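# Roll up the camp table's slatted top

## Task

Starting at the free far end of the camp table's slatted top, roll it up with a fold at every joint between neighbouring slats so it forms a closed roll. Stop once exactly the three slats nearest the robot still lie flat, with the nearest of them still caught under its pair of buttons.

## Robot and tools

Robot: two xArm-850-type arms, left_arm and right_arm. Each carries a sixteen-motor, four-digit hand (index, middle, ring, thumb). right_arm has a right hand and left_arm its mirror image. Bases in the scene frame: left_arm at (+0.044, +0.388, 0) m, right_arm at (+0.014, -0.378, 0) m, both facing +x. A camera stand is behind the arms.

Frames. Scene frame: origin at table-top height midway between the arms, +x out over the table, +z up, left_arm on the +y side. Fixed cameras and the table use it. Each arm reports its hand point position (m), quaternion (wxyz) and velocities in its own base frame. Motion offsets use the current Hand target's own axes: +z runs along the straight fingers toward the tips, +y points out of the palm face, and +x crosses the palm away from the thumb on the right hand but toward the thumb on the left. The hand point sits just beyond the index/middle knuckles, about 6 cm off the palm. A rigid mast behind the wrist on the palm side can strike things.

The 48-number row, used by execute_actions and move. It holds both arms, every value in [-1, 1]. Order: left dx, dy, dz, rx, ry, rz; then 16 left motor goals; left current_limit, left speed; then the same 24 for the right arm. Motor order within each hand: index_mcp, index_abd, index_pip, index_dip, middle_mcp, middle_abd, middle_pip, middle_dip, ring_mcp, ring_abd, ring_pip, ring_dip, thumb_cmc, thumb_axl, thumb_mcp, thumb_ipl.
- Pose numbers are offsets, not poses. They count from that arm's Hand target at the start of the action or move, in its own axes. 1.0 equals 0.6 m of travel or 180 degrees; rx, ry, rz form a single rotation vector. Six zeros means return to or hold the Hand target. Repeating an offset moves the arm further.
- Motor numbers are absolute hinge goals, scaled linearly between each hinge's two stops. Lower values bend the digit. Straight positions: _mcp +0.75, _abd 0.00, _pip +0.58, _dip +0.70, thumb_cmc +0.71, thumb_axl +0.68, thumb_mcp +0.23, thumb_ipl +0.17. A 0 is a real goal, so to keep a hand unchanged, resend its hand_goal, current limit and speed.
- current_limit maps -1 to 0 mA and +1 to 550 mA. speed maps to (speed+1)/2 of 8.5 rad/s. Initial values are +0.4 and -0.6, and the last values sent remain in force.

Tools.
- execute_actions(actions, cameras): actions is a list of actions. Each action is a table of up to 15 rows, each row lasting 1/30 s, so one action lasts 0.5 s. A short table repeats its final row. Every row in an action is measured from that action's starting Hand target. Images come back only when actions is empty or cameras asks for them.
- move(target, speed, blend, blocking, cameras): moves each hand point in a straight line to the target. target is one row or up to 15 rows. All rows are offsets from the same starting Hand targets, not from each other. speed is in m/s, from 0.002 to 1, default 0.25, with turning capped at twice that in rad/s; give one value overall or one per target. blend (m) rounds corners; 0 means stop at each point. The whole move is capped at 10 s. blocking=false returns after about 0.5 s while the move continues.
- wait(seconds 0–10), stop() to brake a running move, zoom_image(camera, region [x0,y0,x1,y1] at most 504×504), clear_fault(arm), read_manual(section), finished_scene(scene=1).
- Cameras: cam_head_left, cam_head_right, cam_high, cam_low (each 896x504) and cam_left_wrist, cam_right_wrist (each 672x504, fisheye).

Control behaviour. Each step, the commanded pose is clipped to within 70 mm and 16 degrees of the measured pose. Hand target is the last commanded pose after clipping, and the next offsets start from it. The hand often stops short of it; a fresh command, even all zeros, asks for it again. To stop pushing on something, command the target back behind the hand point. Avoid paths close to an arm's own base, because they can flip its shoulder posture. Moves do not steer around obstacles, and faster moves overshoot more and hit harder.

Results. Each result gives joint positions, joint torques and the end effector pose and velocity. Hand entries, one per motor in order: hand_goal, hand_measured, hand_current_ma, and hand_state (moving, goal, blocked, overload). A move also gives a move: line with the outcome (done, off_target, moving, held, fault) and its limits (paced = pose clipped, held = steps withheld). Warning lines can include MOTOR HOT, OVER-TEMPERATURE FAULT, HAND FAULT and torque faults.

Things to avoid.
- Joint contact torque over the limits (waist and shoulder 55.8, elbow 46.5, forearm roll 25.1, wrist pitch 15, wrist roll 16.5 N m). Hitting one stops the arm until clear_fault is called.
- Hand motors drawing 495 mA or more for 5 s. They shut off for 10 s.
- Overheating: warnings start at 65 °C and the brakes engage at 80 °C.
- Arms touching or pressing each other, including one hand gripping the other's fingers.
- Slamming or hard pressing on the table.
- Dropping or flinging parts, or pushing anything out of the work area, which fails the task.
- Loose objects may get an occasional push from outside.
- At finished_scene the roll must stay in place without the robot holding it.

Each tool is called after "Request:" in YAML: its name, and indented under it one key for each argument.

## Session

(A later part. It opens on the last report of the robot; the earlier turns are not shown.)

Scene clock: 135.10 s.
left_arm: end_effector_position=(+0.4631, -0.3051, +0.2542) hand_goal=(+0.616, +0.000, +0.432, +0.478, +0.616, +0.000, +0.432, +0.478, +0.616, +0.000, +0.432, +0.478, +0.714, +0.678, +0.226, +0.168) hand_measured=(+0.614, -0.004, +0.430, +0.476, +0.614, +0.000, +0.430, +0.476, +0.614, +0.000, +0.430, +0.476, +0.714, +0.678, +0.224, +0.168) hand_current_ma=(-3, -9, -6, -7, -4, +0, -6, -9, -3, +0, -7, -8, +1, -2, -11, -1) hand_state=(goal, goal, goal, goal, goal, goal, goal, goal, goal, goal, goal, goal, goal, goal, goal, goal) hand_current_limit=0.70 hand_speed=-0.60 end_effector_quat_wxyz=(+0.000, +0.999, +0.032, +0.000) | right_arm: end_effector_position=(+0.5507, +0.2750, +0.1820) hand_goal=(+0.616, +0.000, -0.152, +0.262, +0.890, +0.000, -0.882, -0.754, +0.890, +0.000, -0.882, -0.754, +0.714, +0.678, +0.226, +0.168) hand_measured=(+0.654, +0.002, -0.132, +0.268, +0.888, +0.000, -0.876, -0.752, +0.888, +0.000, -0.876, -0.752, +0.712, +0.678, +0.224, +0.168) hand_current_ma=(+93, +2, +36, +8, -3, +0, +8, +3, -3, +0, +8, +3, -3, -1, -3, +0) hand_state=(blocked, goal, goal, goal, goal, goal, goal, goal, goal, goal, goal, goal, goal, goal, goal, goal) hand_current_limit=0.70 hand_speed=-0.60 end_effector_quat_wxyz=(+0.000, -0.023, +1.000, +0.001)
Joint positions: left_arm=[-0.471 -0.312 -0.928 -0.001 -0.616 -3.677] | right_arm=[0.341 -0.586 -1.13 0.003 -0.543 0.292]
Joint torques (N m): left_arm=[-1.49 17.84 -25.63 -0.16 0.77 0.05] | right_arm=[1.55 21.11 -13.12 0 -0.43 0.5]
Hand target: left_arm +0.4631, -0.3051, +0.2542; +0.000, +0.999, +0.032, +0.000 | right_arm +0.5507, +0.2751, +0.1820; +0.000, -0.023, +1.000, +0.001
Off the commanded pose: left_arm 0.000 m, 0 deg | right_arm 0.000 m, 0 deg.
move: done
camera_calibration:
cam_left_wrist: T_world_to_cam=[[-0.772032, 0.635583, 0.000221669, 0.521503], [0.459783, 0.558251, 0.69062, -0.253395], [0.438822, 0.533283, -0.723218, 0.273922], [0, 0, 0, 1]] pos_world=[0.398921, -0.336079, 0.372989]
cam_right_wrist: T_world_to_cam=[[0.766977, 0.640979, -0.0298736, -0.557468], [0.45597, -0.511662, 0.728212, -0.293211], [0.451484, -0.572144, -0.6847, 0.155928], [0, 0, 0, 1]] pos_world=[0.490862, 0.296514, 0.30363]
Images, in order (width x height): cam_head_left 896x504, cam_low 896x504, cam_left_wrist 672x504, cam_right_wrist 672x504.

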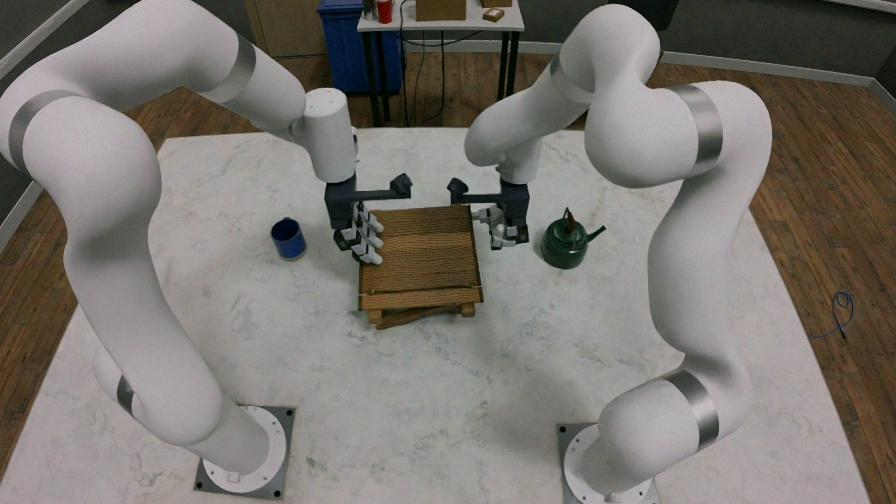

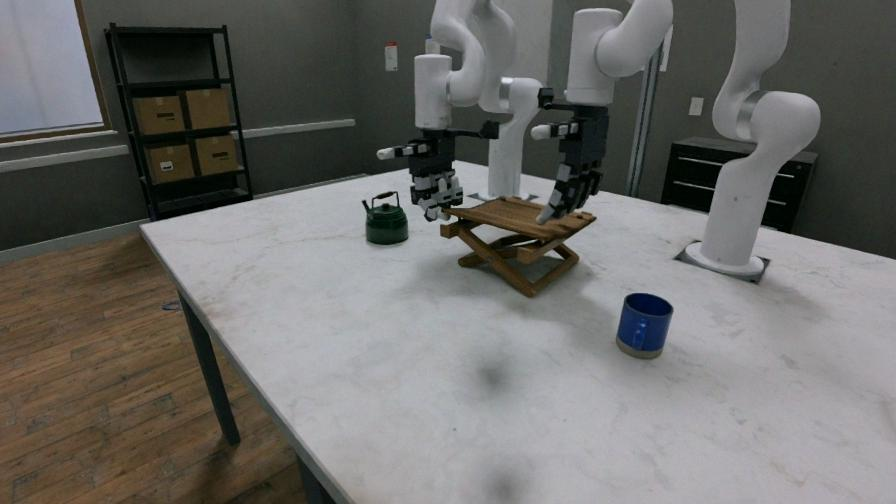

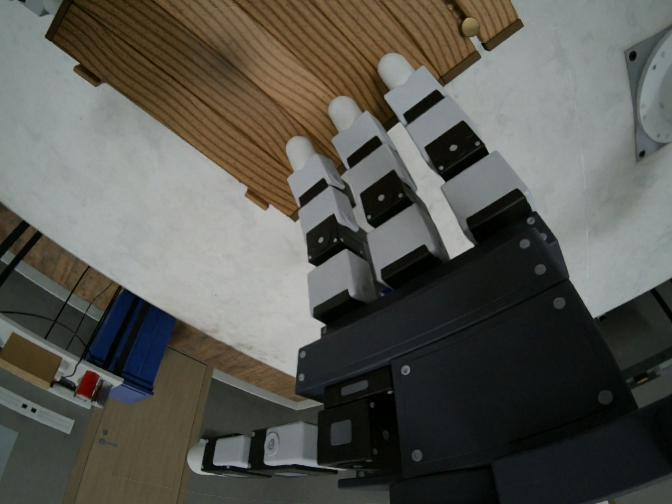

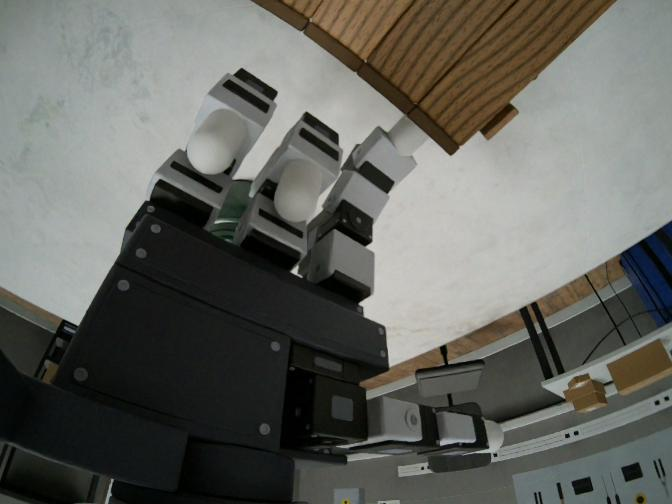

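Request:
move:
  target:
    - [0,0,0,0,0,0,0.616,0,0.431,0.478,0.616,0,0.431,0.478,0.616,0,0.431,0.478,0.714,0.678,0.226,0.168,0.7,-0.6,0,-0.055,0,0,0,0,0.616,0,-0.153,0.261,0.89,0,-0.883,-0.754,0.89,0,-0.883,-0.754,0.714,0.678,0.226,0.168,0.7,-0.6]
    - [0,0,0.015,0,0,0,0.616,0,0.431,0.478,0.616,0,0.431,0.478,0.616,0,0.431,0.478,0.714,0.678,0.226,0.168,0.7,-0.6,-0.03,-0.055,0,0,0,0,0.616,0,-0.153,0.261,0.89,0,-0.883,-0.754,0.89,0,-0.883,-0.754,0.714,0.678,0.226,0.168,0.7,-0.6]
  speed: 0.08
  cameras: ["cam_head_left","cam_low","cam_left_wrist","cam_right_wrist"]

Request:
zoom_image:
  camera: "cam_low"
  region: [400, 160, 610, 300]

Request:
zoom_image:
  camera: "cam_right_wrist"
  region: [300, 0, 560, 200]

Request:
zoom_image:
  camera: "cam_left_wrist"
  region: [200, 20, 500, 240]

Scene clock: 141.60 s.
left_arm: end_effector_position=(+0.4631, -0.3052, +0.2452) hand_goal=(+0.616, +0.000, +0.432, +0.478, +0.616, +0.000, +0.432, +0.478, +0.616, +0.000, +0.432, +0.478, +0.714, +0.678, +0.226, +0.168) hand_measured=(+0.614, -0.006, +0.430, +0.476, +0.614, +0.000, +0.430, +0.476, +0.614, +0.000, +0.430, +0.476, +0.714, +0.678, +0.224, +0.168) hand_current_ma=(-3, -18, -6, -7, -4, +0, -6, -9, -3, +0, -7, -8, +1, -2, -11, -1) hand_state=(goal, goal, goal, goal, goal, goal, goal, goal, goal, goal, goal, goal, goal, goal, goal, goal) hand_current_limit=0.70 hand_speed=-0.60 end_effector_quat_wxyz=(+0.000, +0.999, +0.032, +0.000) | right_arm: end_effector_position=(+0.5701, +0.2430, +0.1820) hand_goal=(+0.616, +0.000, -0.152, +0.262, +0.890, +0.000, -0.882, -0.754, +0.890, +0.000, -0.882, -0.754, +0.714, +0.678, +0.226, +0.168) hand_measured=(+0.624, +0.002, -0.146, +0.266, +0.888, +0.000, -0.876, -0.752, +0.888, +0.000, -0.876, -0.752, +0.712, +0.678, +0.224, +0.168) hand_current_ma=(+11, +2, +9, +4, -3, +0, +8, +3, -3, +0, +8, +3, -3, -1, -3, +0) hand_state=(goal, goal, goal, goal, goal, goal, goal, goal, goal, goal, goal, goal, goal, goal, goal, goal) hand_current_limit=0.70 hand_speed=-0.60 end_effector_quat_wxyz=(+0.000, -0.023, +1.000, +0.001)
Joint positions: left_arm=[-0.471 -0.326 -0.922 -0.001 -0.596 -3.677] | right_arm=[0.277 -0.604 -1.158 0.003 -0.554 0.228]
Joint torques (N m): left_arm=[-0.6 18.18 -24.7 0.11 0.9 0.09] | right_arm=[-4.8 19.69 -13.4 1.76 -0.47 -0.18]
Hand target: left_arm +0.4631, -0.3051, +0.2452; +0.000, +0.999, +0.032, +0.000 | right_arm +0.5702, +0.2430, +0.1820; +0.000, -0.023, +1.000, +0.001
Off the commanded pose: left_arm 0.000 m, 0 deg | right_arm 0.000 m, 0 deg.
move: done
camera_calibration:
cam_left_wrist: T_world_to_cam=[[-0.772032, 0.635583, 0.000221669, 0.521505], [0.459783, 0.558251, 0.69062, -0.247179], [0.438822, 0.533283, -0.723218, 0.267413], [0, 0, 0, 1]] pos_world=[0.398921, -0.336079, 0.363989]
cam_right_wrist: T_world_to_cam=[[0.766978, 0.640973, -0.029965, -0.551884], [0.455962, -0.51155, 0.728296, -0.318526], [0.45149, -0.57225, -0.684607, 0.128812], [0, 0, 0, 1]] pos_world=[0.510362, 0.264514, 0.30363]
Images, in order (width x height): cam_head_left 896x504, cam_low 896x504, cam_left_wrist 672x504, cam_right_wrist 672x504.

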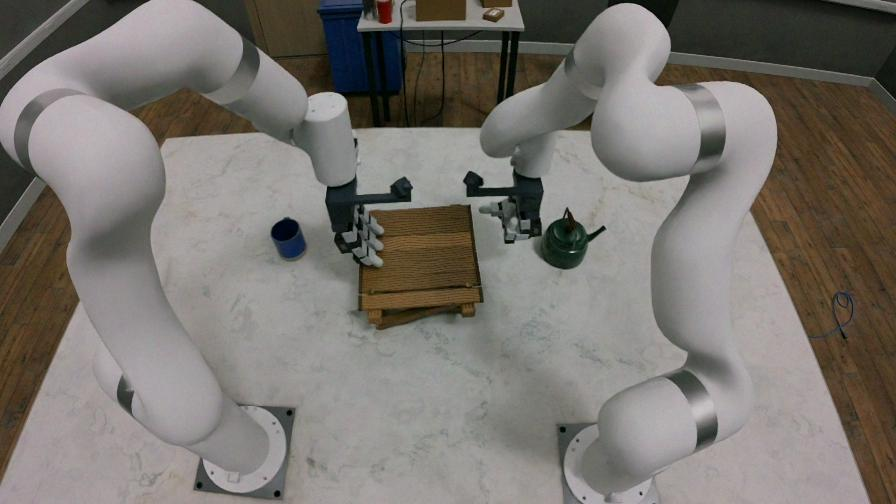

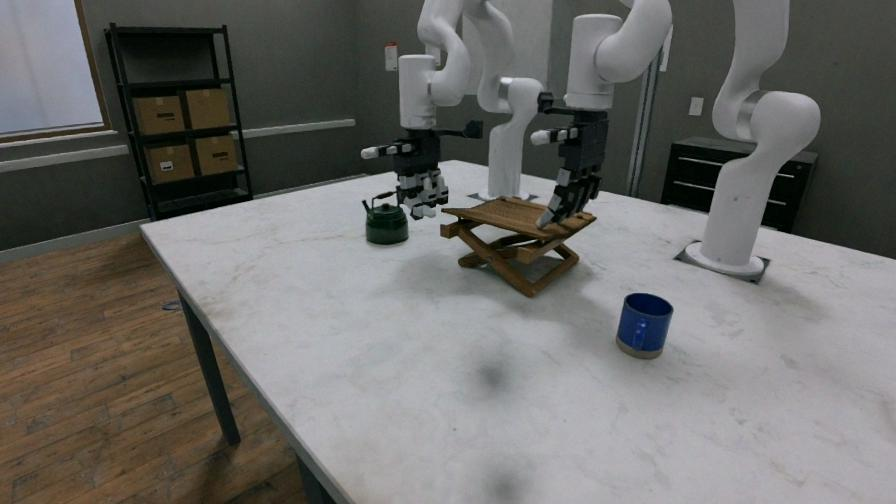

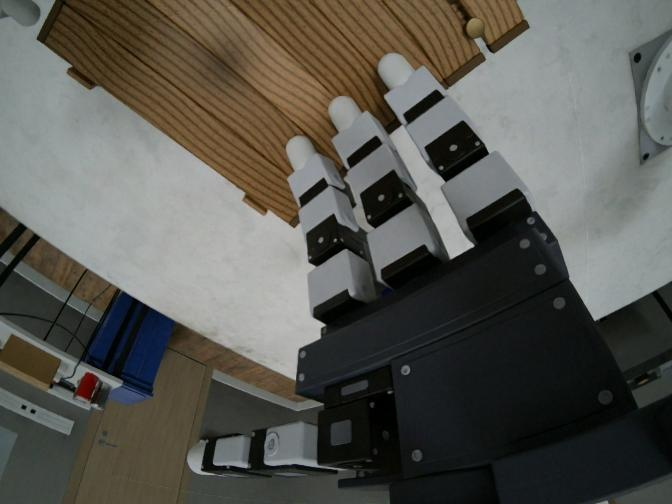

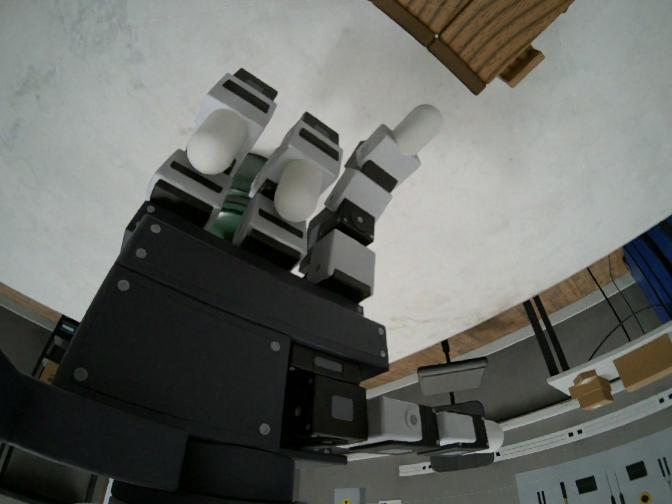

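Scaled by 2.400 from the camera's 896x504 image, which has a finer 1280x720 frame.

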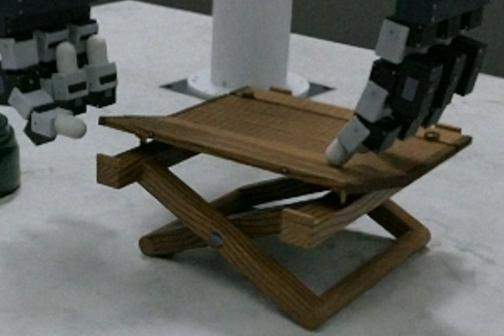

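Scaled by 1.938 from the camera's 672x504 image, which has a finer 960x720 frame.

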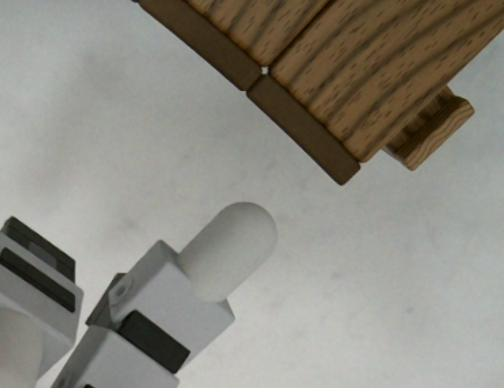

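Scaled by 1.680 from the camera's 672x504 image, which has a finer 960x720 frame.

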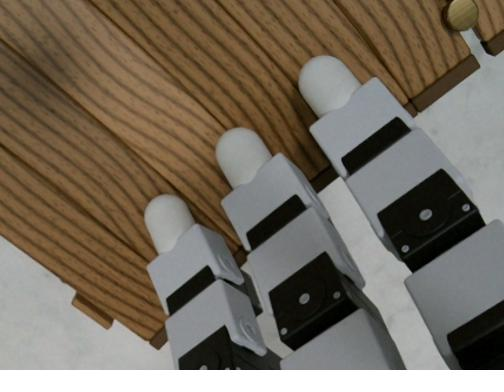

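Request:
zoom_image:
  camera: "cam_left_wrist"
  region: [220, 90, 400, 240]

Request:
zoom_image:
  camera: "cam_left_wrist"
  region: [30, 0, 300, 230]

Scaled by 2.800 from the camera's 672x504 image, which has a finer 960x720 frame.

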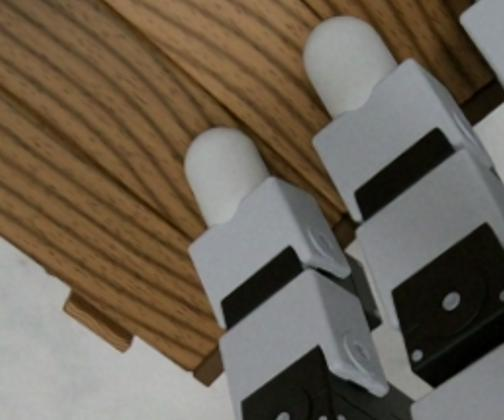

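Scaled by 1.867 from the camera's 672x504 image, which has a finer 960x720 frame.

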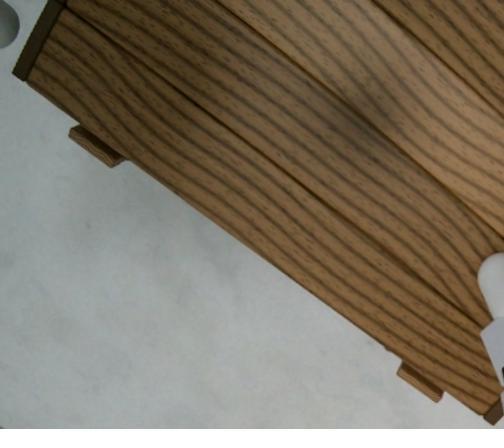

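Request:
move:
  target: [0,0,0.012,0,0,0,0.616,0,0.431,0.478,0.616,0,0.431,0.478,0.616,0,0.431,0.478,0.714,0.678,0.226,0.168,0.7,-0.6,0,0.045,0,0,0,0,0.616,0,-0.153,0.261,0.89,0,-0.883,-0.754,0.89,0,-0.883,-0.754,0.714,0.678,0.226,0.168,0.7,-0.6]
  speed: 0.06
  cameras: ["cam_low","cam_right_wrist"]

Request:
zoom_image:
  camera: "cam_low"
  region: [400, 160, 610, 300]

Request:
zoom_image:
  camera: "cam_right_wrist"
  region: [300, 0, 560, 200]

Scene clock: 147.07 s.
left_arm: end_effector_position=(+0.4631, -0.3052, +0.2380) hand_goal=(+0.616, +0.000, +0.432, +0.478, +0.616, +0.000, +0.432, +0.478, +0.616, +0.000, +0.432, +0.478, +0.714, +0.678, +0.226, +0.168) hand_measured=(+0.616, -0.022, +0.416, +0.466, +0.614, +0.000, +0.430, +0.476, +0.614, +0.000, +0.430, +0.476, +0.714, +0.678, +0.224, +0.168) hand_current_ma=(-1, -78, -60, -48, -4, +0, -5, -9, -3, +0, -7, -8, +1, -2, -11, -1) hand_state=(goal, blocked, goal, goal, goal, goal, goal, goal, goal, goal, goal, goal, goal, goal, goal, goal) hand_current_limit=0.70 hand_speed=-0.60 end_effector_quat_wxyz=(+0.000, +0.999, +0.032, +0.000) | right_arm: end_effector_position=(+0.5689, +0.2699, +0.1820) hand_goal=(+0.616, +0.000, -0.152, +0.262, +0.890, +0.000, -0.882, -0.754, +0.890, +0.000, -0.882, -0.754, +0.714, +0.678, +0.226, +0.168) hand_measured=(+0.624, +0.002, -0.146, +0.266, +0.888, +0.000, -0.876, -0.752, +0.888, +0.000, -0.876, -0.752, +0.712, +0.678, +0.224, +0.168) hand_current_ma=(+10, +2, +8, +4, -3, +0, +8, +3, -3, +0, +8, +3, -2, -1, -3, +0) hand_state=(goal, goal, goal, goal, goal, goal, goal, goal, goal, goal, goal, goal, goal, goal, goal, goal) hand_current_limit=0.70 hand_speed=-0.60 end_effector_quat_wxyz=(+0.000, -0.023, +1.000, +0.001)
Joint positions: left_arm=[-0.471 -0.338 -0.918 -0.001 -0.58 -3.677] | right_arm=[0.322 -0.617 -1.181 0.003 -0.563 0.273]
Joint torques (N m): left_arm=[-1.44 15.1 -22.11 -0.16 0.91 0.2] | right_arm=[0.1 22.53 -12.64 -0.27 -0.47 0.82]
Hand target: left_arm +0.4631, -0.3052, +0.2380; +0.000, +0.999, +0.032, +0.000 | right_arm +0.5689, +0.2699, +0.1820; +0.000, -0.023, +1.000, +0.001
Off the commanded pose: left_arm 0.000 m, 0 deg | right_arm 0.000 m, 0 deg.
move: done
camera_calibration:
cam_right_wrist: T_world_to_cam=[[0.766977, 0.640979, -0.0298736, -0.568235], [0.45597, -0.511662, 0.728212, -0.304165], [0.451484, -0.572144, -0.6847, 0.144748], [0, 0, 0, 1]] pos_world=[0.509162, 0.291414, 0.30363]
Images, in order (width x height): cam_low 896x504, cam_right_wrist 672x504.

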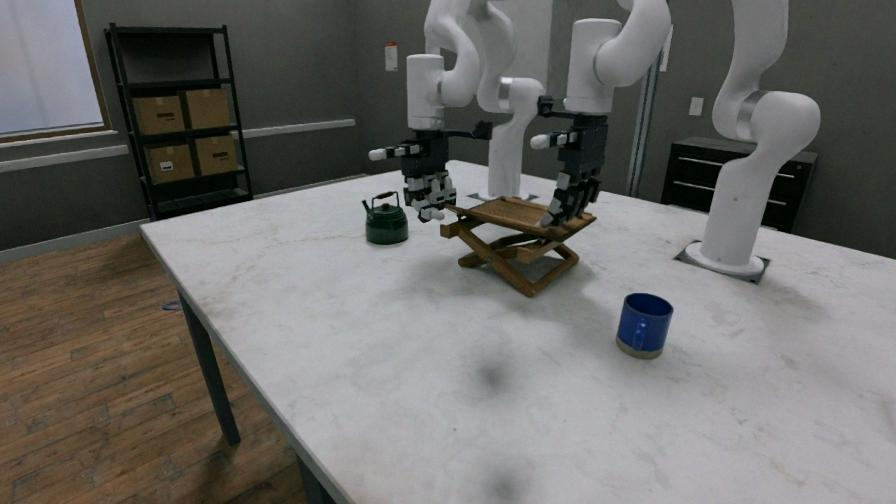

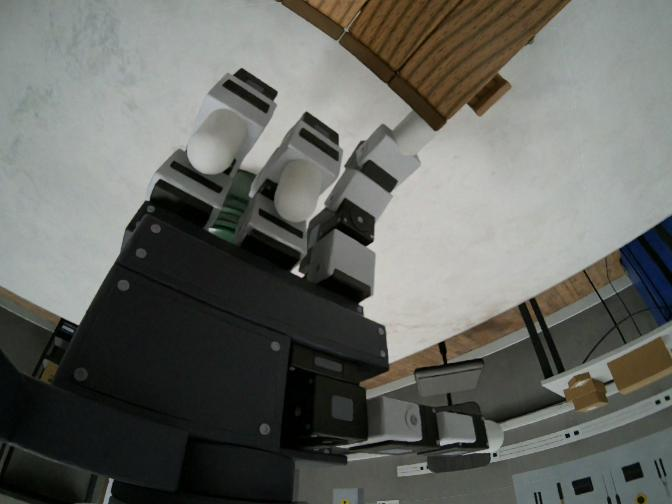

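Scaled by 2.400 from the camera's 896x504 image, which has a finer 1280x720 frame.

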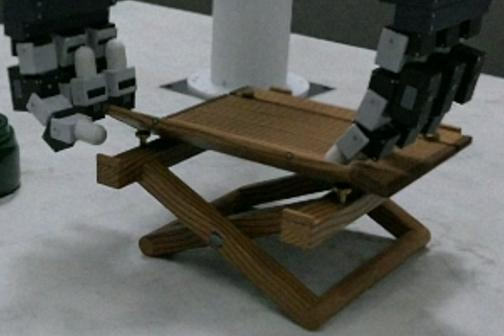

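Scaled by 1.938 from the camera's 672x504 image, which has a finer 960x720 frame.

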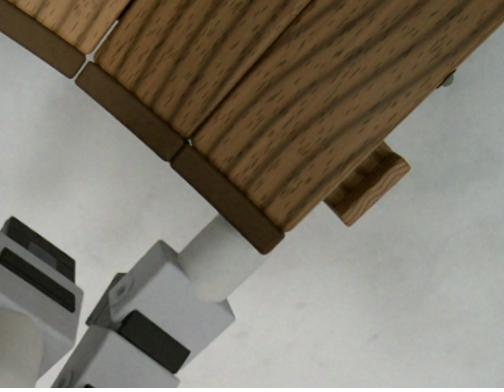

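Request:
wait:
  seconds: 0.1
  cameras: ["all"]

Request:
zoom_image:
  camera: "cam_head_left"
  region: [340, 180, 520, 340]

Request:
zoom_image:
  camera: "cam_head_right"
  region: [340, 180, 520, 340]

Request:
zoom_image:
  camera: "cam_left_wrist"
  region: [200, 20, 500, 240]

Scene clock: 148.40 s.
left_arm: end_effector_position=(+0.4631, -0.3052, +0.2380) hand_goal=(+0.616, +0.000, +0.432, +0.478, +0.616, +0.000, +0.432, +0.478, +0.616, +0.000, +0.432, +0.478, +0.714, +0.678, +0.226, +0.168) hand_measured=(+0.616, -0.024, +0.416, +0.466, +0.614, +0.000, +0.430, +0.476, +0.614, +0.000, +0.430, +0.476, +0.714, +0.678, +0.224, +0.168) hand_current_ma=(-1, -78, -60, -48, -4, +0, -5, -9, -3, +0, -7, -8, +1, -2, -11, -1) hand_state=(goal, blocked, goal, goal, goal, goal, goal, goal, goal, goal, goal, goal, goal, goal, goal, goal) hand_current_limit=0.70 hand_speed=-0.60 end_effector_quat_wxyz=(+0.000, +0.999, +0.032, +0.000) | right_arm: end_effector_position=(+0.5689, +0.2699, +0.1820) hand_goal=(+0.616, +0.000, -0.152, +0.262, +0.890, +0.000, -0.882, -0.754, +0.890, +0.000, -0.882, -0.754, +0.714, +0.678, +0.226, +0.168) hand_measured=(+0.624, +0.002, -0.146, +0.266, +0.888, +0.000, -0.876, -0.752, +0.888, +0.000, -0.876, -0.752, +0.712, +0.678, +0.224, +0.168) hand_current_ma=(+10, +2, +8, +4, -3, +0, +8, +3, -3, +0, +8, +3, -2, -1, -3, +0) hand_state=(goal, goal, goal, goal, goal, goal, goal, goal, goal, goal, goal, goal, goal, goal, goal, goal) hand_current_limit=0.70 hand_speed=-0.60 end_effector_quat_wxyz=(+0.000, -0.023, +1.000, +0.001)
Joint positions: left_arm=[-0.471 -0.338 -0.918 -0.001 -0.58 -3.677] | right_arm=[0.322 -0.617 -1.181 0.003 -0.563 0.273]
Joint torques (N m): left_arm=[-1.05 15.55 -21.56 -0.18 0.94 0.22] | right_arm=[1.03 20.37 -13.16 0.25 -0.62 0.39]
Hand target: left_arm +0.4631, -0.3052, +0.2380; +0.000, +0.999, +0.032, +0.000 | right_arm +0.5689, +0.2699, +0.1820; +0.000, -0.023, +1.000, +0.001
Off the commanded pose: left_arm 0.000 m, 0 deg | right_arm 0.000 m, 0 deg.
wait: 0.10 s; at rest from the start
camera_calibration:
cam_left_wrist: T_world_to_cam=[[-0.772032, 0.635583, 0.000221669, 0.521506], [0.459783, 0.558251, 0.69062, -0.242207], [0.438822, 0.533283, -0.723218, 0.262206], [0, 0, 0, 1]] pos_world=[0.398921, -0.336079, 0.356789]
cam_right_wrist: T_world_to_cam=[[0.767008, 0.64094, -0.0299177, -0.568226], [0.455913, -0.511592, 0.728297, -0.304181], [0.451489, -0.57225, -0.684608, 0.144748], [0, 0, 0, 1]] pos_world=[0.509162, 0.291414, 0.30363]

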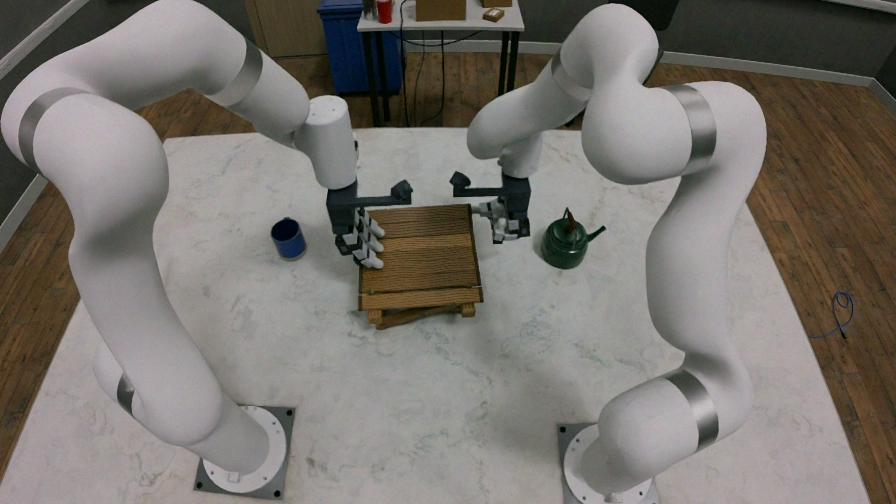

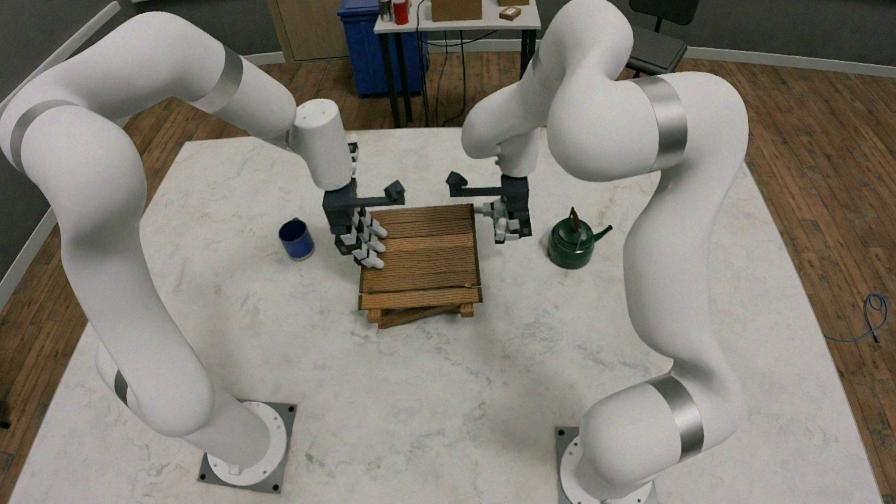

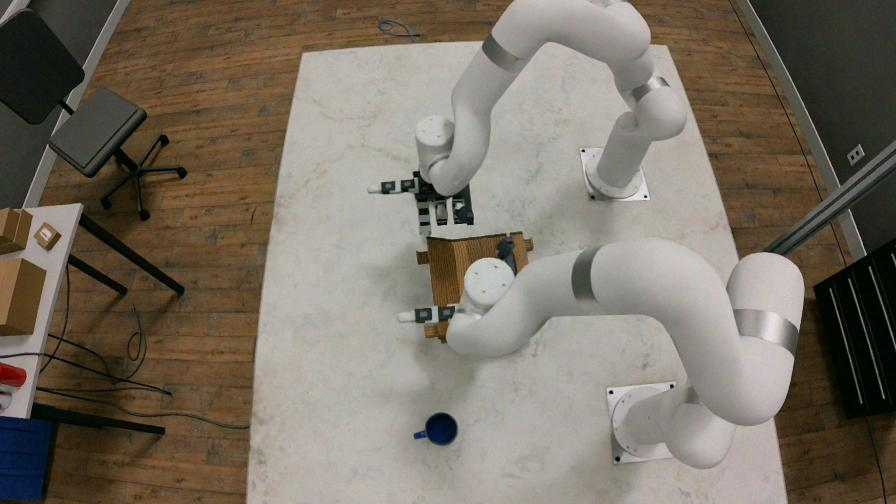

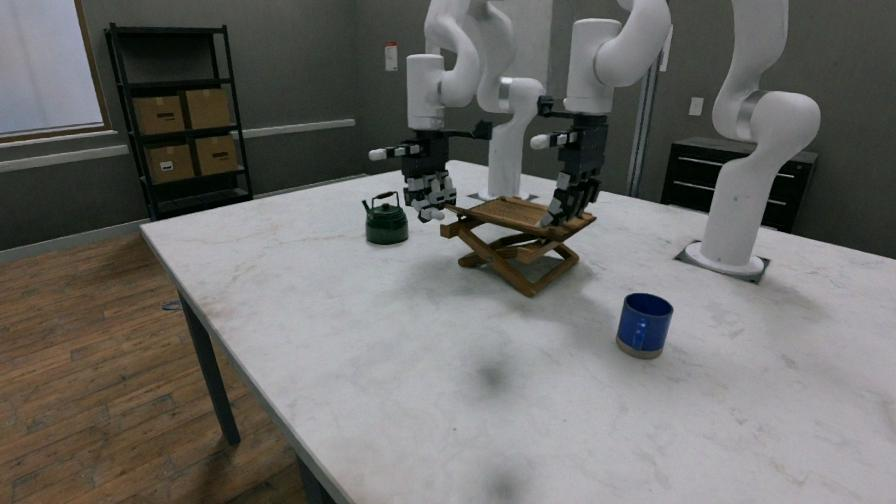

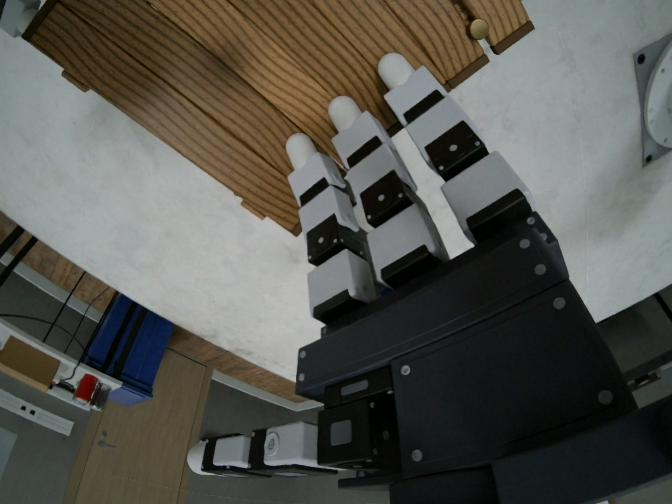

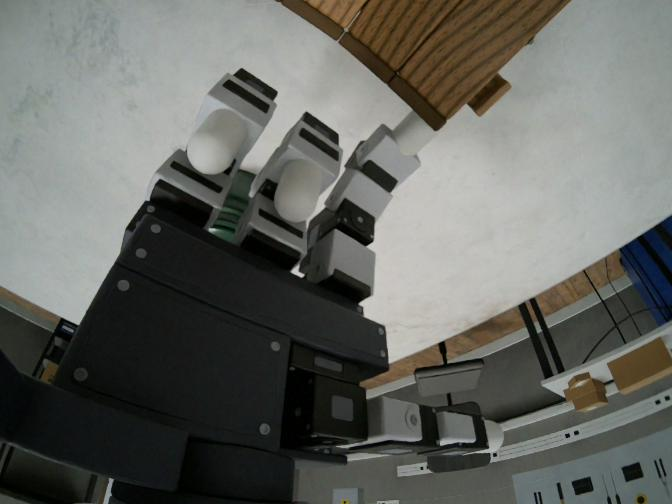

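Scaled by 2.800 from the camera's 896x504 image, which has a finer 1280x720 frame.

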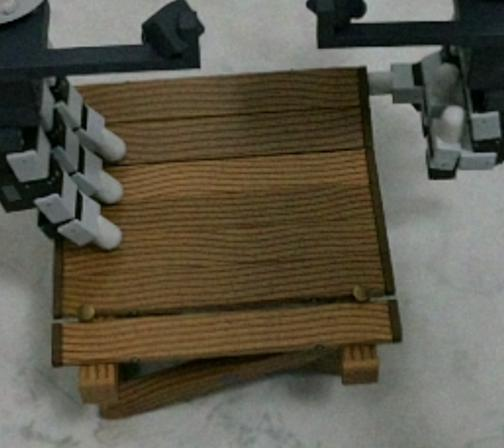

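Scaled by 2.800 from the camera's 896x504 image, which has a finer 1280x720 frame.

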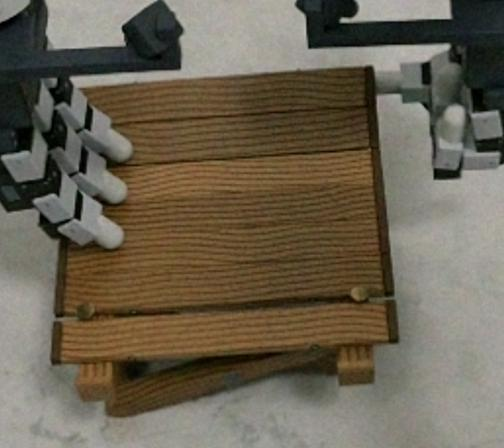

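Scaled by 1.680 from the camera's 672x504 image, which has a finer 960x720 frame.

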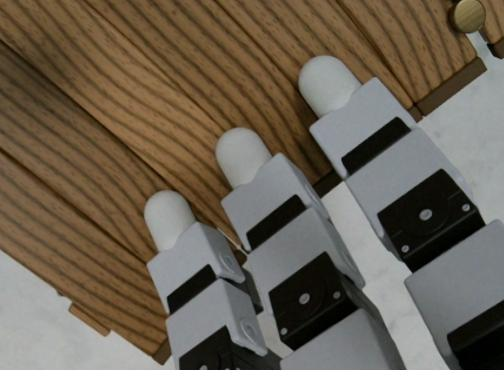

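Request:
move:
  target:
    - [0,0,-0.1,0,0,0,0.616,0,0.431,0.478,0.616,0,0.431,0.478,0.616,0,0.431,0.478,0.714,0.678,0.226,0.168,0.7,-0.6,0,-0.06,0,0,0,0,0.616,0,-0.153,0.261,0.89,0,-0.883,-0.754,0.89,0,-0.883,-0.754,0.714,0.678,0.226,0.168,0.7,-0.6]
    - [0,0,-0.2,0,0,0,0.616,0,0.431,0.478,0.616,0,0.431,0.478,0.616,0,0.431,0.478,0.714,0.678,0.226,0.168,0.7,-0.6,0.0423,-0.0848,-0.2967,0,0,0,0.616,0,-0.153,0.261,0.89,0,-0.883,-0.754,0.89,0,-0.883,-0.754,0.714,0.678,0.226,0.168,0.7,-0.6]
    - [0,0,-0.2,0,0,0,0.616,0,0.431,0.478,0.616,0,0.431,0.478,0.616,0,0.431,0.478,0.714,0.678,0.226,0.168,0.7,-0.6,0.2557,-0.0083,-0.2467,0.1068,-0.2139,-0.6815,0.616,0,0.431,0.478,0.89,0,-0.883,-0.754,0.89,0,-0.883,-0.754,-0.571,0.678,-0.449,-0.481,0.7,-0.6]
  speed: 0.25
  blend: [0.01,0.03,0]

Request:
move:
  target: [0.237,0.1589,0.0967,0,0,0.506,0.616,0,-0.153,0.261,0.616,0,-0.153,0.261,0.616,0,-0.153,0.261,0.714,0.678,0.226,0.168,0.7,-0.6,0,0,0,0,0,0,0.616,0,0.431,0.478,0.89,0,-0.883,-0.754,0.89,0,-0.883,-0.754,-0.571,0.678,-0.449,-0.481,0.7,-0.6]
  speed: 0.25
  cameras: ["all"]

Scene clock: 163.17 s.
left_arm: end_effector_position=(+0.4631, -0.3051, +0.3580) hand_goal=(+0.616, +0.000, +0.432, +0.478, +0.616, +0.000, +0.432, +0.478, +0.616, +0.000, +0.432, +0.478, +0.714, +0.678, +0.226, +0.168) hand_measured=(+0.614, -0.004, +0.430, +0.476, +0.614, +0.000, +0.430, +0.476, +0.614, +0.000, +0.430, +0.476, +0.714, +0.678, +0.224, +0.168) hand_current_ma=(-4, -9, -7, -7, -4, +0, -5, -9, -3, +0, -7, -8, +1, -2, -11, -1) hand_state=(goal, goal, goal, goal, goal, goal, goal, goal, goal, goal, goal, goal, goal, goal, goal, goal) hand_current_limit=0.70 hand_speed=-0.60 end_effector_quat_wxyz=(+0.000, +0.999, +0.032, +0.000) | right_arm: end_effector_position=(+0.4410, +0.2499, +0.3357) hand_goal=(+0.616, +0.000, -0.152, +0.262, +0.890, +0.000, -0.882, -0.754, +0.890, +0.000, -0.882, -0.754, +0.714, +0.678, +0.226, +0.168) hand_measured=(+0.616, +0.002, -0.148, +0.266, +0.888, +0.000, -0.876, -0.752, +0.888, +0.000, -0.876, -0.752, +0.710, +0.678, +0.224, +0.168) hand_current_ma=(+0, +2, +5, +4, -3, +0, +8, +3, -3, +0, +8, +3, -4, -1, -3, +0) hand_state=(goal, goal, goal, goal, goal, goal, goal, goal, goal, goal, goal, goal, goal, goal, goal, goal) hand_current_limit=0.70 hand_speed=-0.60 end_effector_quat_wxyz=(-0.234, +0.761, -0.593, +0.122)
Joint positions: left_arm=[-0.471 -0.18 -1.027 -0.001 -0.847 -3.677] | right_arm=[0.443 -0.128 -0.937 -0.027 -0.276 -1.352]
Joint torques (N m): left_arm=[3.13 20.79 -33.45 1.48 -0.53 -0.17] | right_arm=[-4.25 12.43 -14.23 -0.37 0.21 0.34]
Hand target: left_arm +0.4631, -0.3051, +0.3580; +0.000, +0.999, +0.032, +0.000 | right_arm +0.4410, +0.2499, +0.3357; -0.234, +0.761, -0.593, +0.122 (not the last commanded pose)
Off the commanded pose: left_arm 0.000 m, 0 deg | right_arm 0.027 m, 25 deg.
led back after a hold (right arm): the arm was led back toward your command in small steps, so it may still be short of it.
move: held (right_arm; a check stopped the path); path passed 2 of 3 targets; target 3's new numbers were not sent; limits=held
pose unreachable (right arm): on one or more control steps of this call, first in action 0 (counted from 0), this arm could not follow its commanded pose, so it was not sent that pose on those steps. It may still have moved: this result reports where it is.
cause: moving toward the commanded pose would bring a part of the arm too close to another arm (a part of this arm just beyond joint 6 (wrist roll) and a part of the left arm just beyond its joint 6 (wrist roll), 8 mm apart when this arm was first held).

Scene clock: 167.10 s.
left_arm: end_effector_position=(+0.6112, -0.3910, +0.3000) hand_goal=(+0.616, +0.000, -0.152, +0.262, +0.616, +0.000, -0.152, +0.262, +0.616, +0.000, -0.152, +0.262, +0.714, +0.678, +0.226, +0.168) hand_measured=(+0.616, -0.004, -0.144, +0.266, +0.616, +0.000, -0.146, +0.266, +0.616, +0.000, -0.144, +0.266, +0.714, +0.678, +0.224, +0.168) hand_current_ma=(+0, -9, +25, +10, +0, +0, +21, +13, +0, +0, +27, +12, +1, -2, -11, -1) hand_state=(goal, goal, goal, goal, goal, goal, goal, goal, goal, goal, goal, goal, goal, goal, goal, goal) hand_current_limit=0.70 hand_speed=-0.60 end_effector_quat_wxyz=(+0.000, +0.723, -0.691, +0.000) | right_arm: end_effector_position=(+0.4410, +0.2499, +0.3357) hand_goal=(+0.616, +0.000, +0.432, +0.478, +0.890, +0.000, -0.882, -0.754, +0.890, +0.000, -0.882, -0.754, -0.570, +0.678, -0.448, -0.480) hand_measured=(+0.614, +0.002, +0.428, +0.476, +0.888, +0.000, -0.876, -0.752, +0.888, +0.000, -0.876, -0.752, -0.568, +0.678, -0.444, -0.476) hand_current_ma=(-1, +2, -4, -2, -3, +0, +8, +3, -3, +0, +8, +3, +2, -1, +4, +5) hand_state=(goal, goal, goal, goal, goal, goal, goal, goal, goal, goal, goal, goal, goal, goal, goal, goal) hand_current_limit=0.70 hand_speed=-0.60 end_effector_quat_wxyz=(-0.234, +0.761, -0.593, +0.122)
Joint positions: left_arm=[-0.483 -1.034 -2.17 -0.001 -1.136 -2.099] | right_arm=[0.443 -0.128 -0.937 -0.027 -0.276 -1.351]
Joint torques (N m): left_arm=[-1.29 38.02 -36.03 0.57 -0.57 0.29] | right_arm=[-0.54 13.76 -14.24 0.25 0.11 0.37]
Hand target: left_arm +0.6112, -0.3910, +0.2999; +0.000, +0.723, -0.691, +0.000 | right_arm +0.4410, +0.2499, +0.3357; -0.234, +0.761, -0.593, +0.122
Off the commanded pose: left_arm 0.000 m, 0 deg | right_arm 0.000 m, 0 deg.
move: done
camera_calibration:
cam_left_wrist: T_world_to_cam=[[0.650008, 0.759928, -0.000545852, -0.129846], [0.549336, -0.46938, 0.691312, -0.761937], [0.525091, -0.449658, -0.722556, -0.149439], [0, 0, 0, 1]] pos_world=[0.581429, -0.326161, 0.418688]
cam_right_wrist: T_world_to_cam=[[-0.709537, 0.656441, -0.256206, 0.270581], [-0.00411597, 0.359718, 0.933052, -0.451698], [0.704656, 0.66309, -0.252531, -0.269158], [0, 0, 0, 1]] pos_world=[0.379792, 0.163339, 0.422812]

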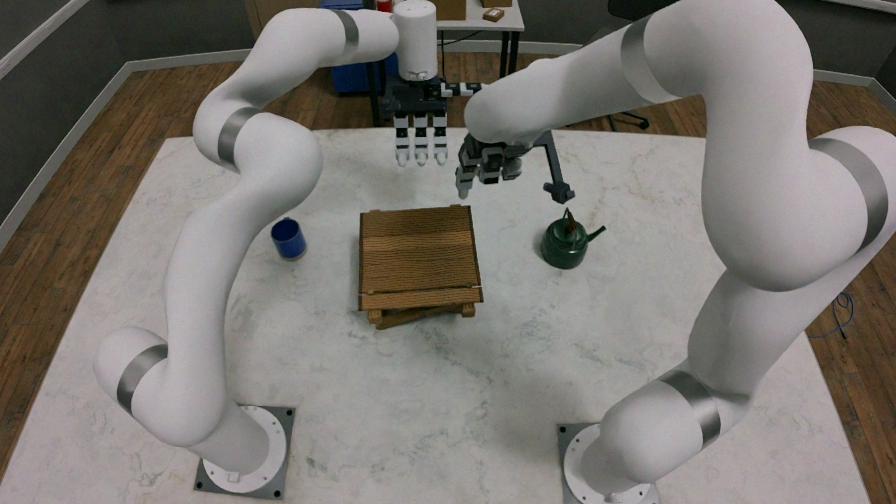

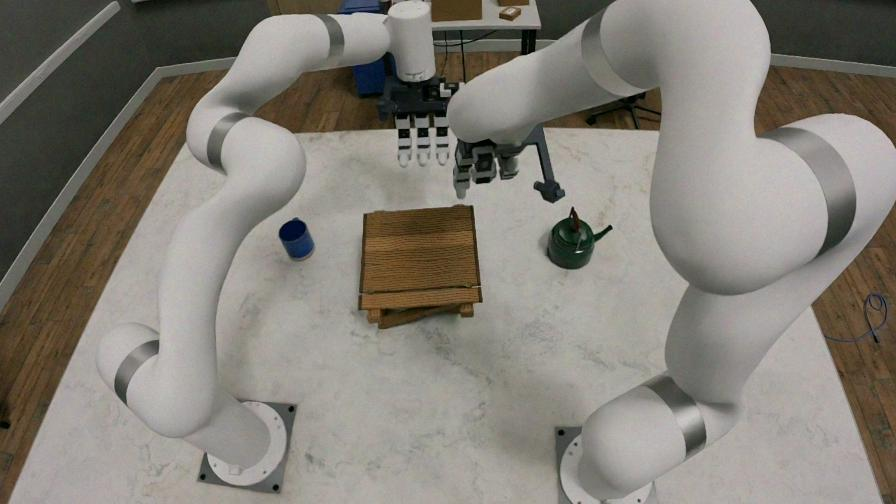

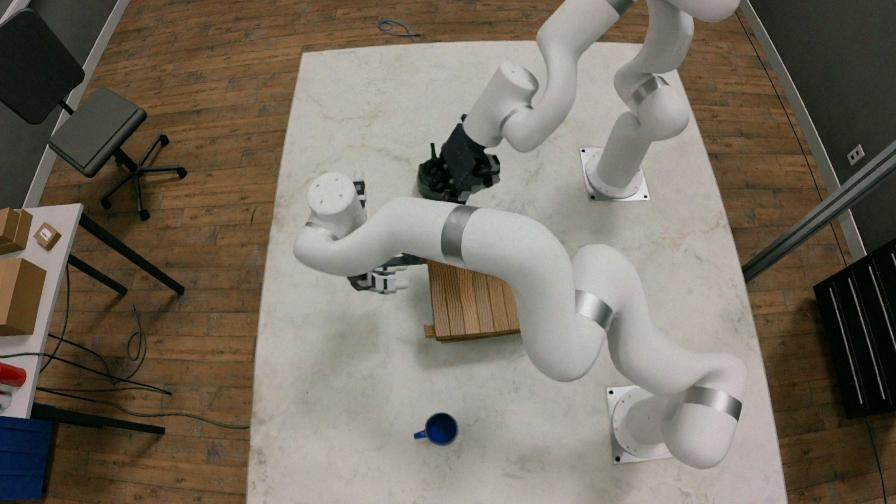

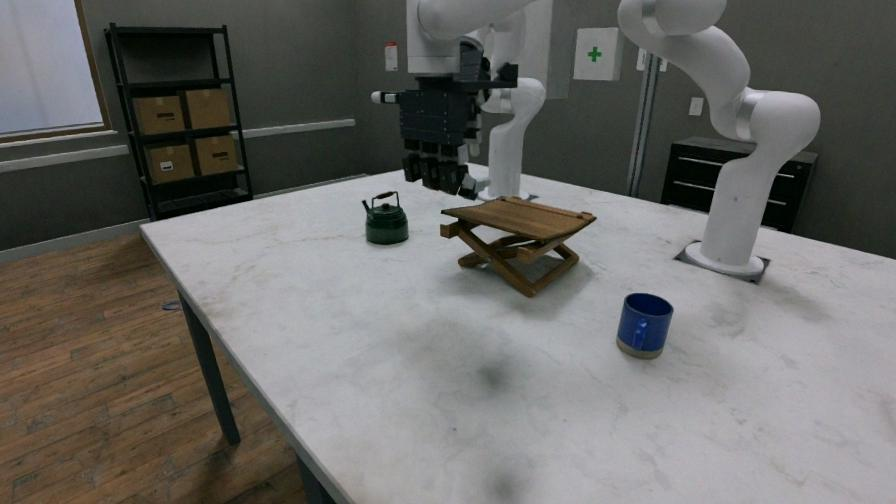

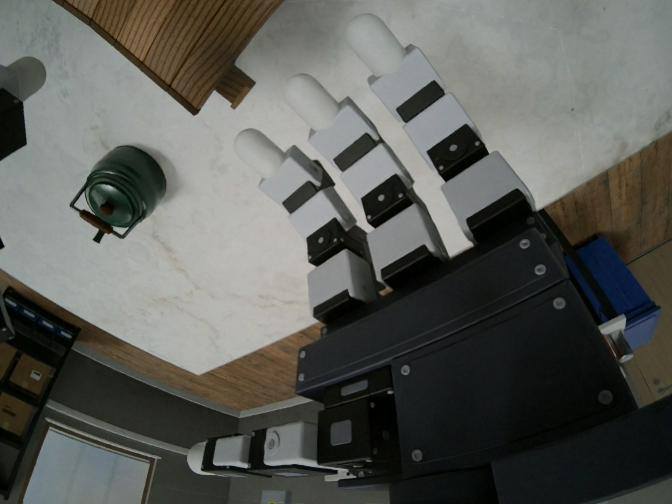

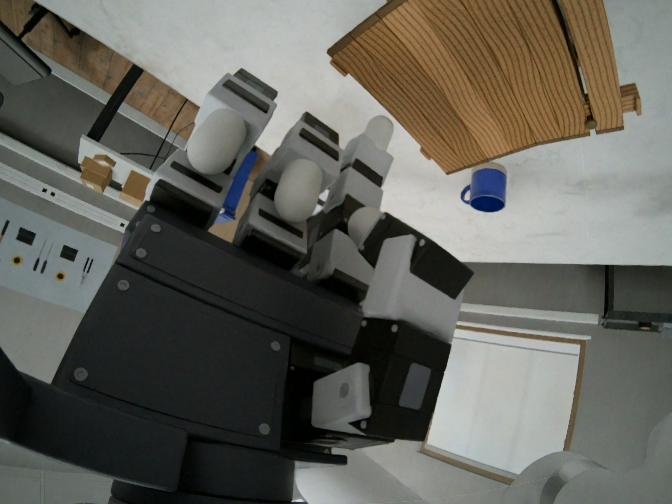

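Request:
zoom_image:
  camera: "cam_low"
  region: [400, 160, 610, 300]

Request:
zoom_image:
  camera: "cam_head_left"
  region: [340, 180, 520, 340]

Request:
zoom_image:
  camera: "cam_right_wrist"
  region: [320, 0, 672, 230]

Request:
zoom_image:
  camera: "cam_left_wrist"
  region: [40, 0, 380, 200]

Scaled by 2.400 from the camera's 896x504 image, which has a finer 1280x720 frame.

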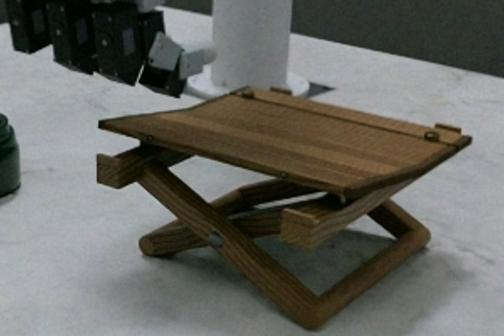

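Scaled by 2.800 from the camera's 896x504 image, which has a finer 1280x720 frame.

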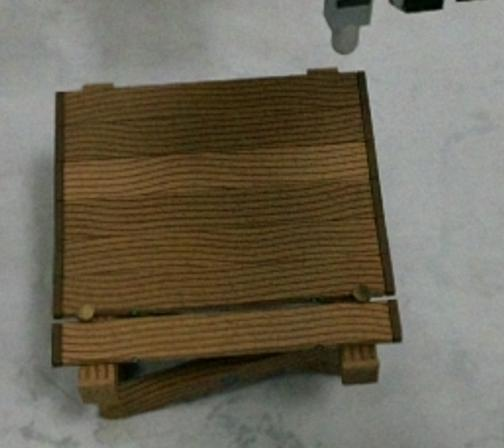

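Scaled by 1.432 from the camera's 672x504 image, which has a finer 960x720 frame.

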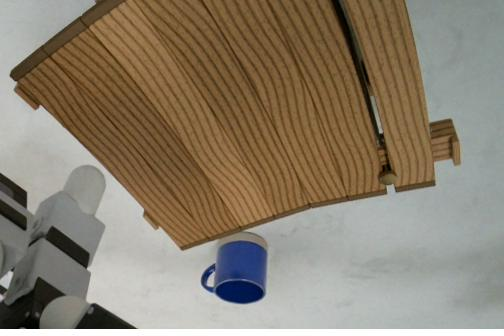

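Scaled by 1.482 from the camera's 672x504 image, which has a finer 960x720 frame.

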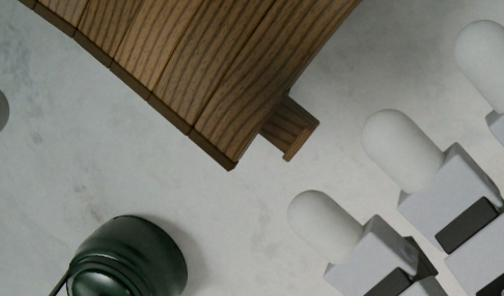

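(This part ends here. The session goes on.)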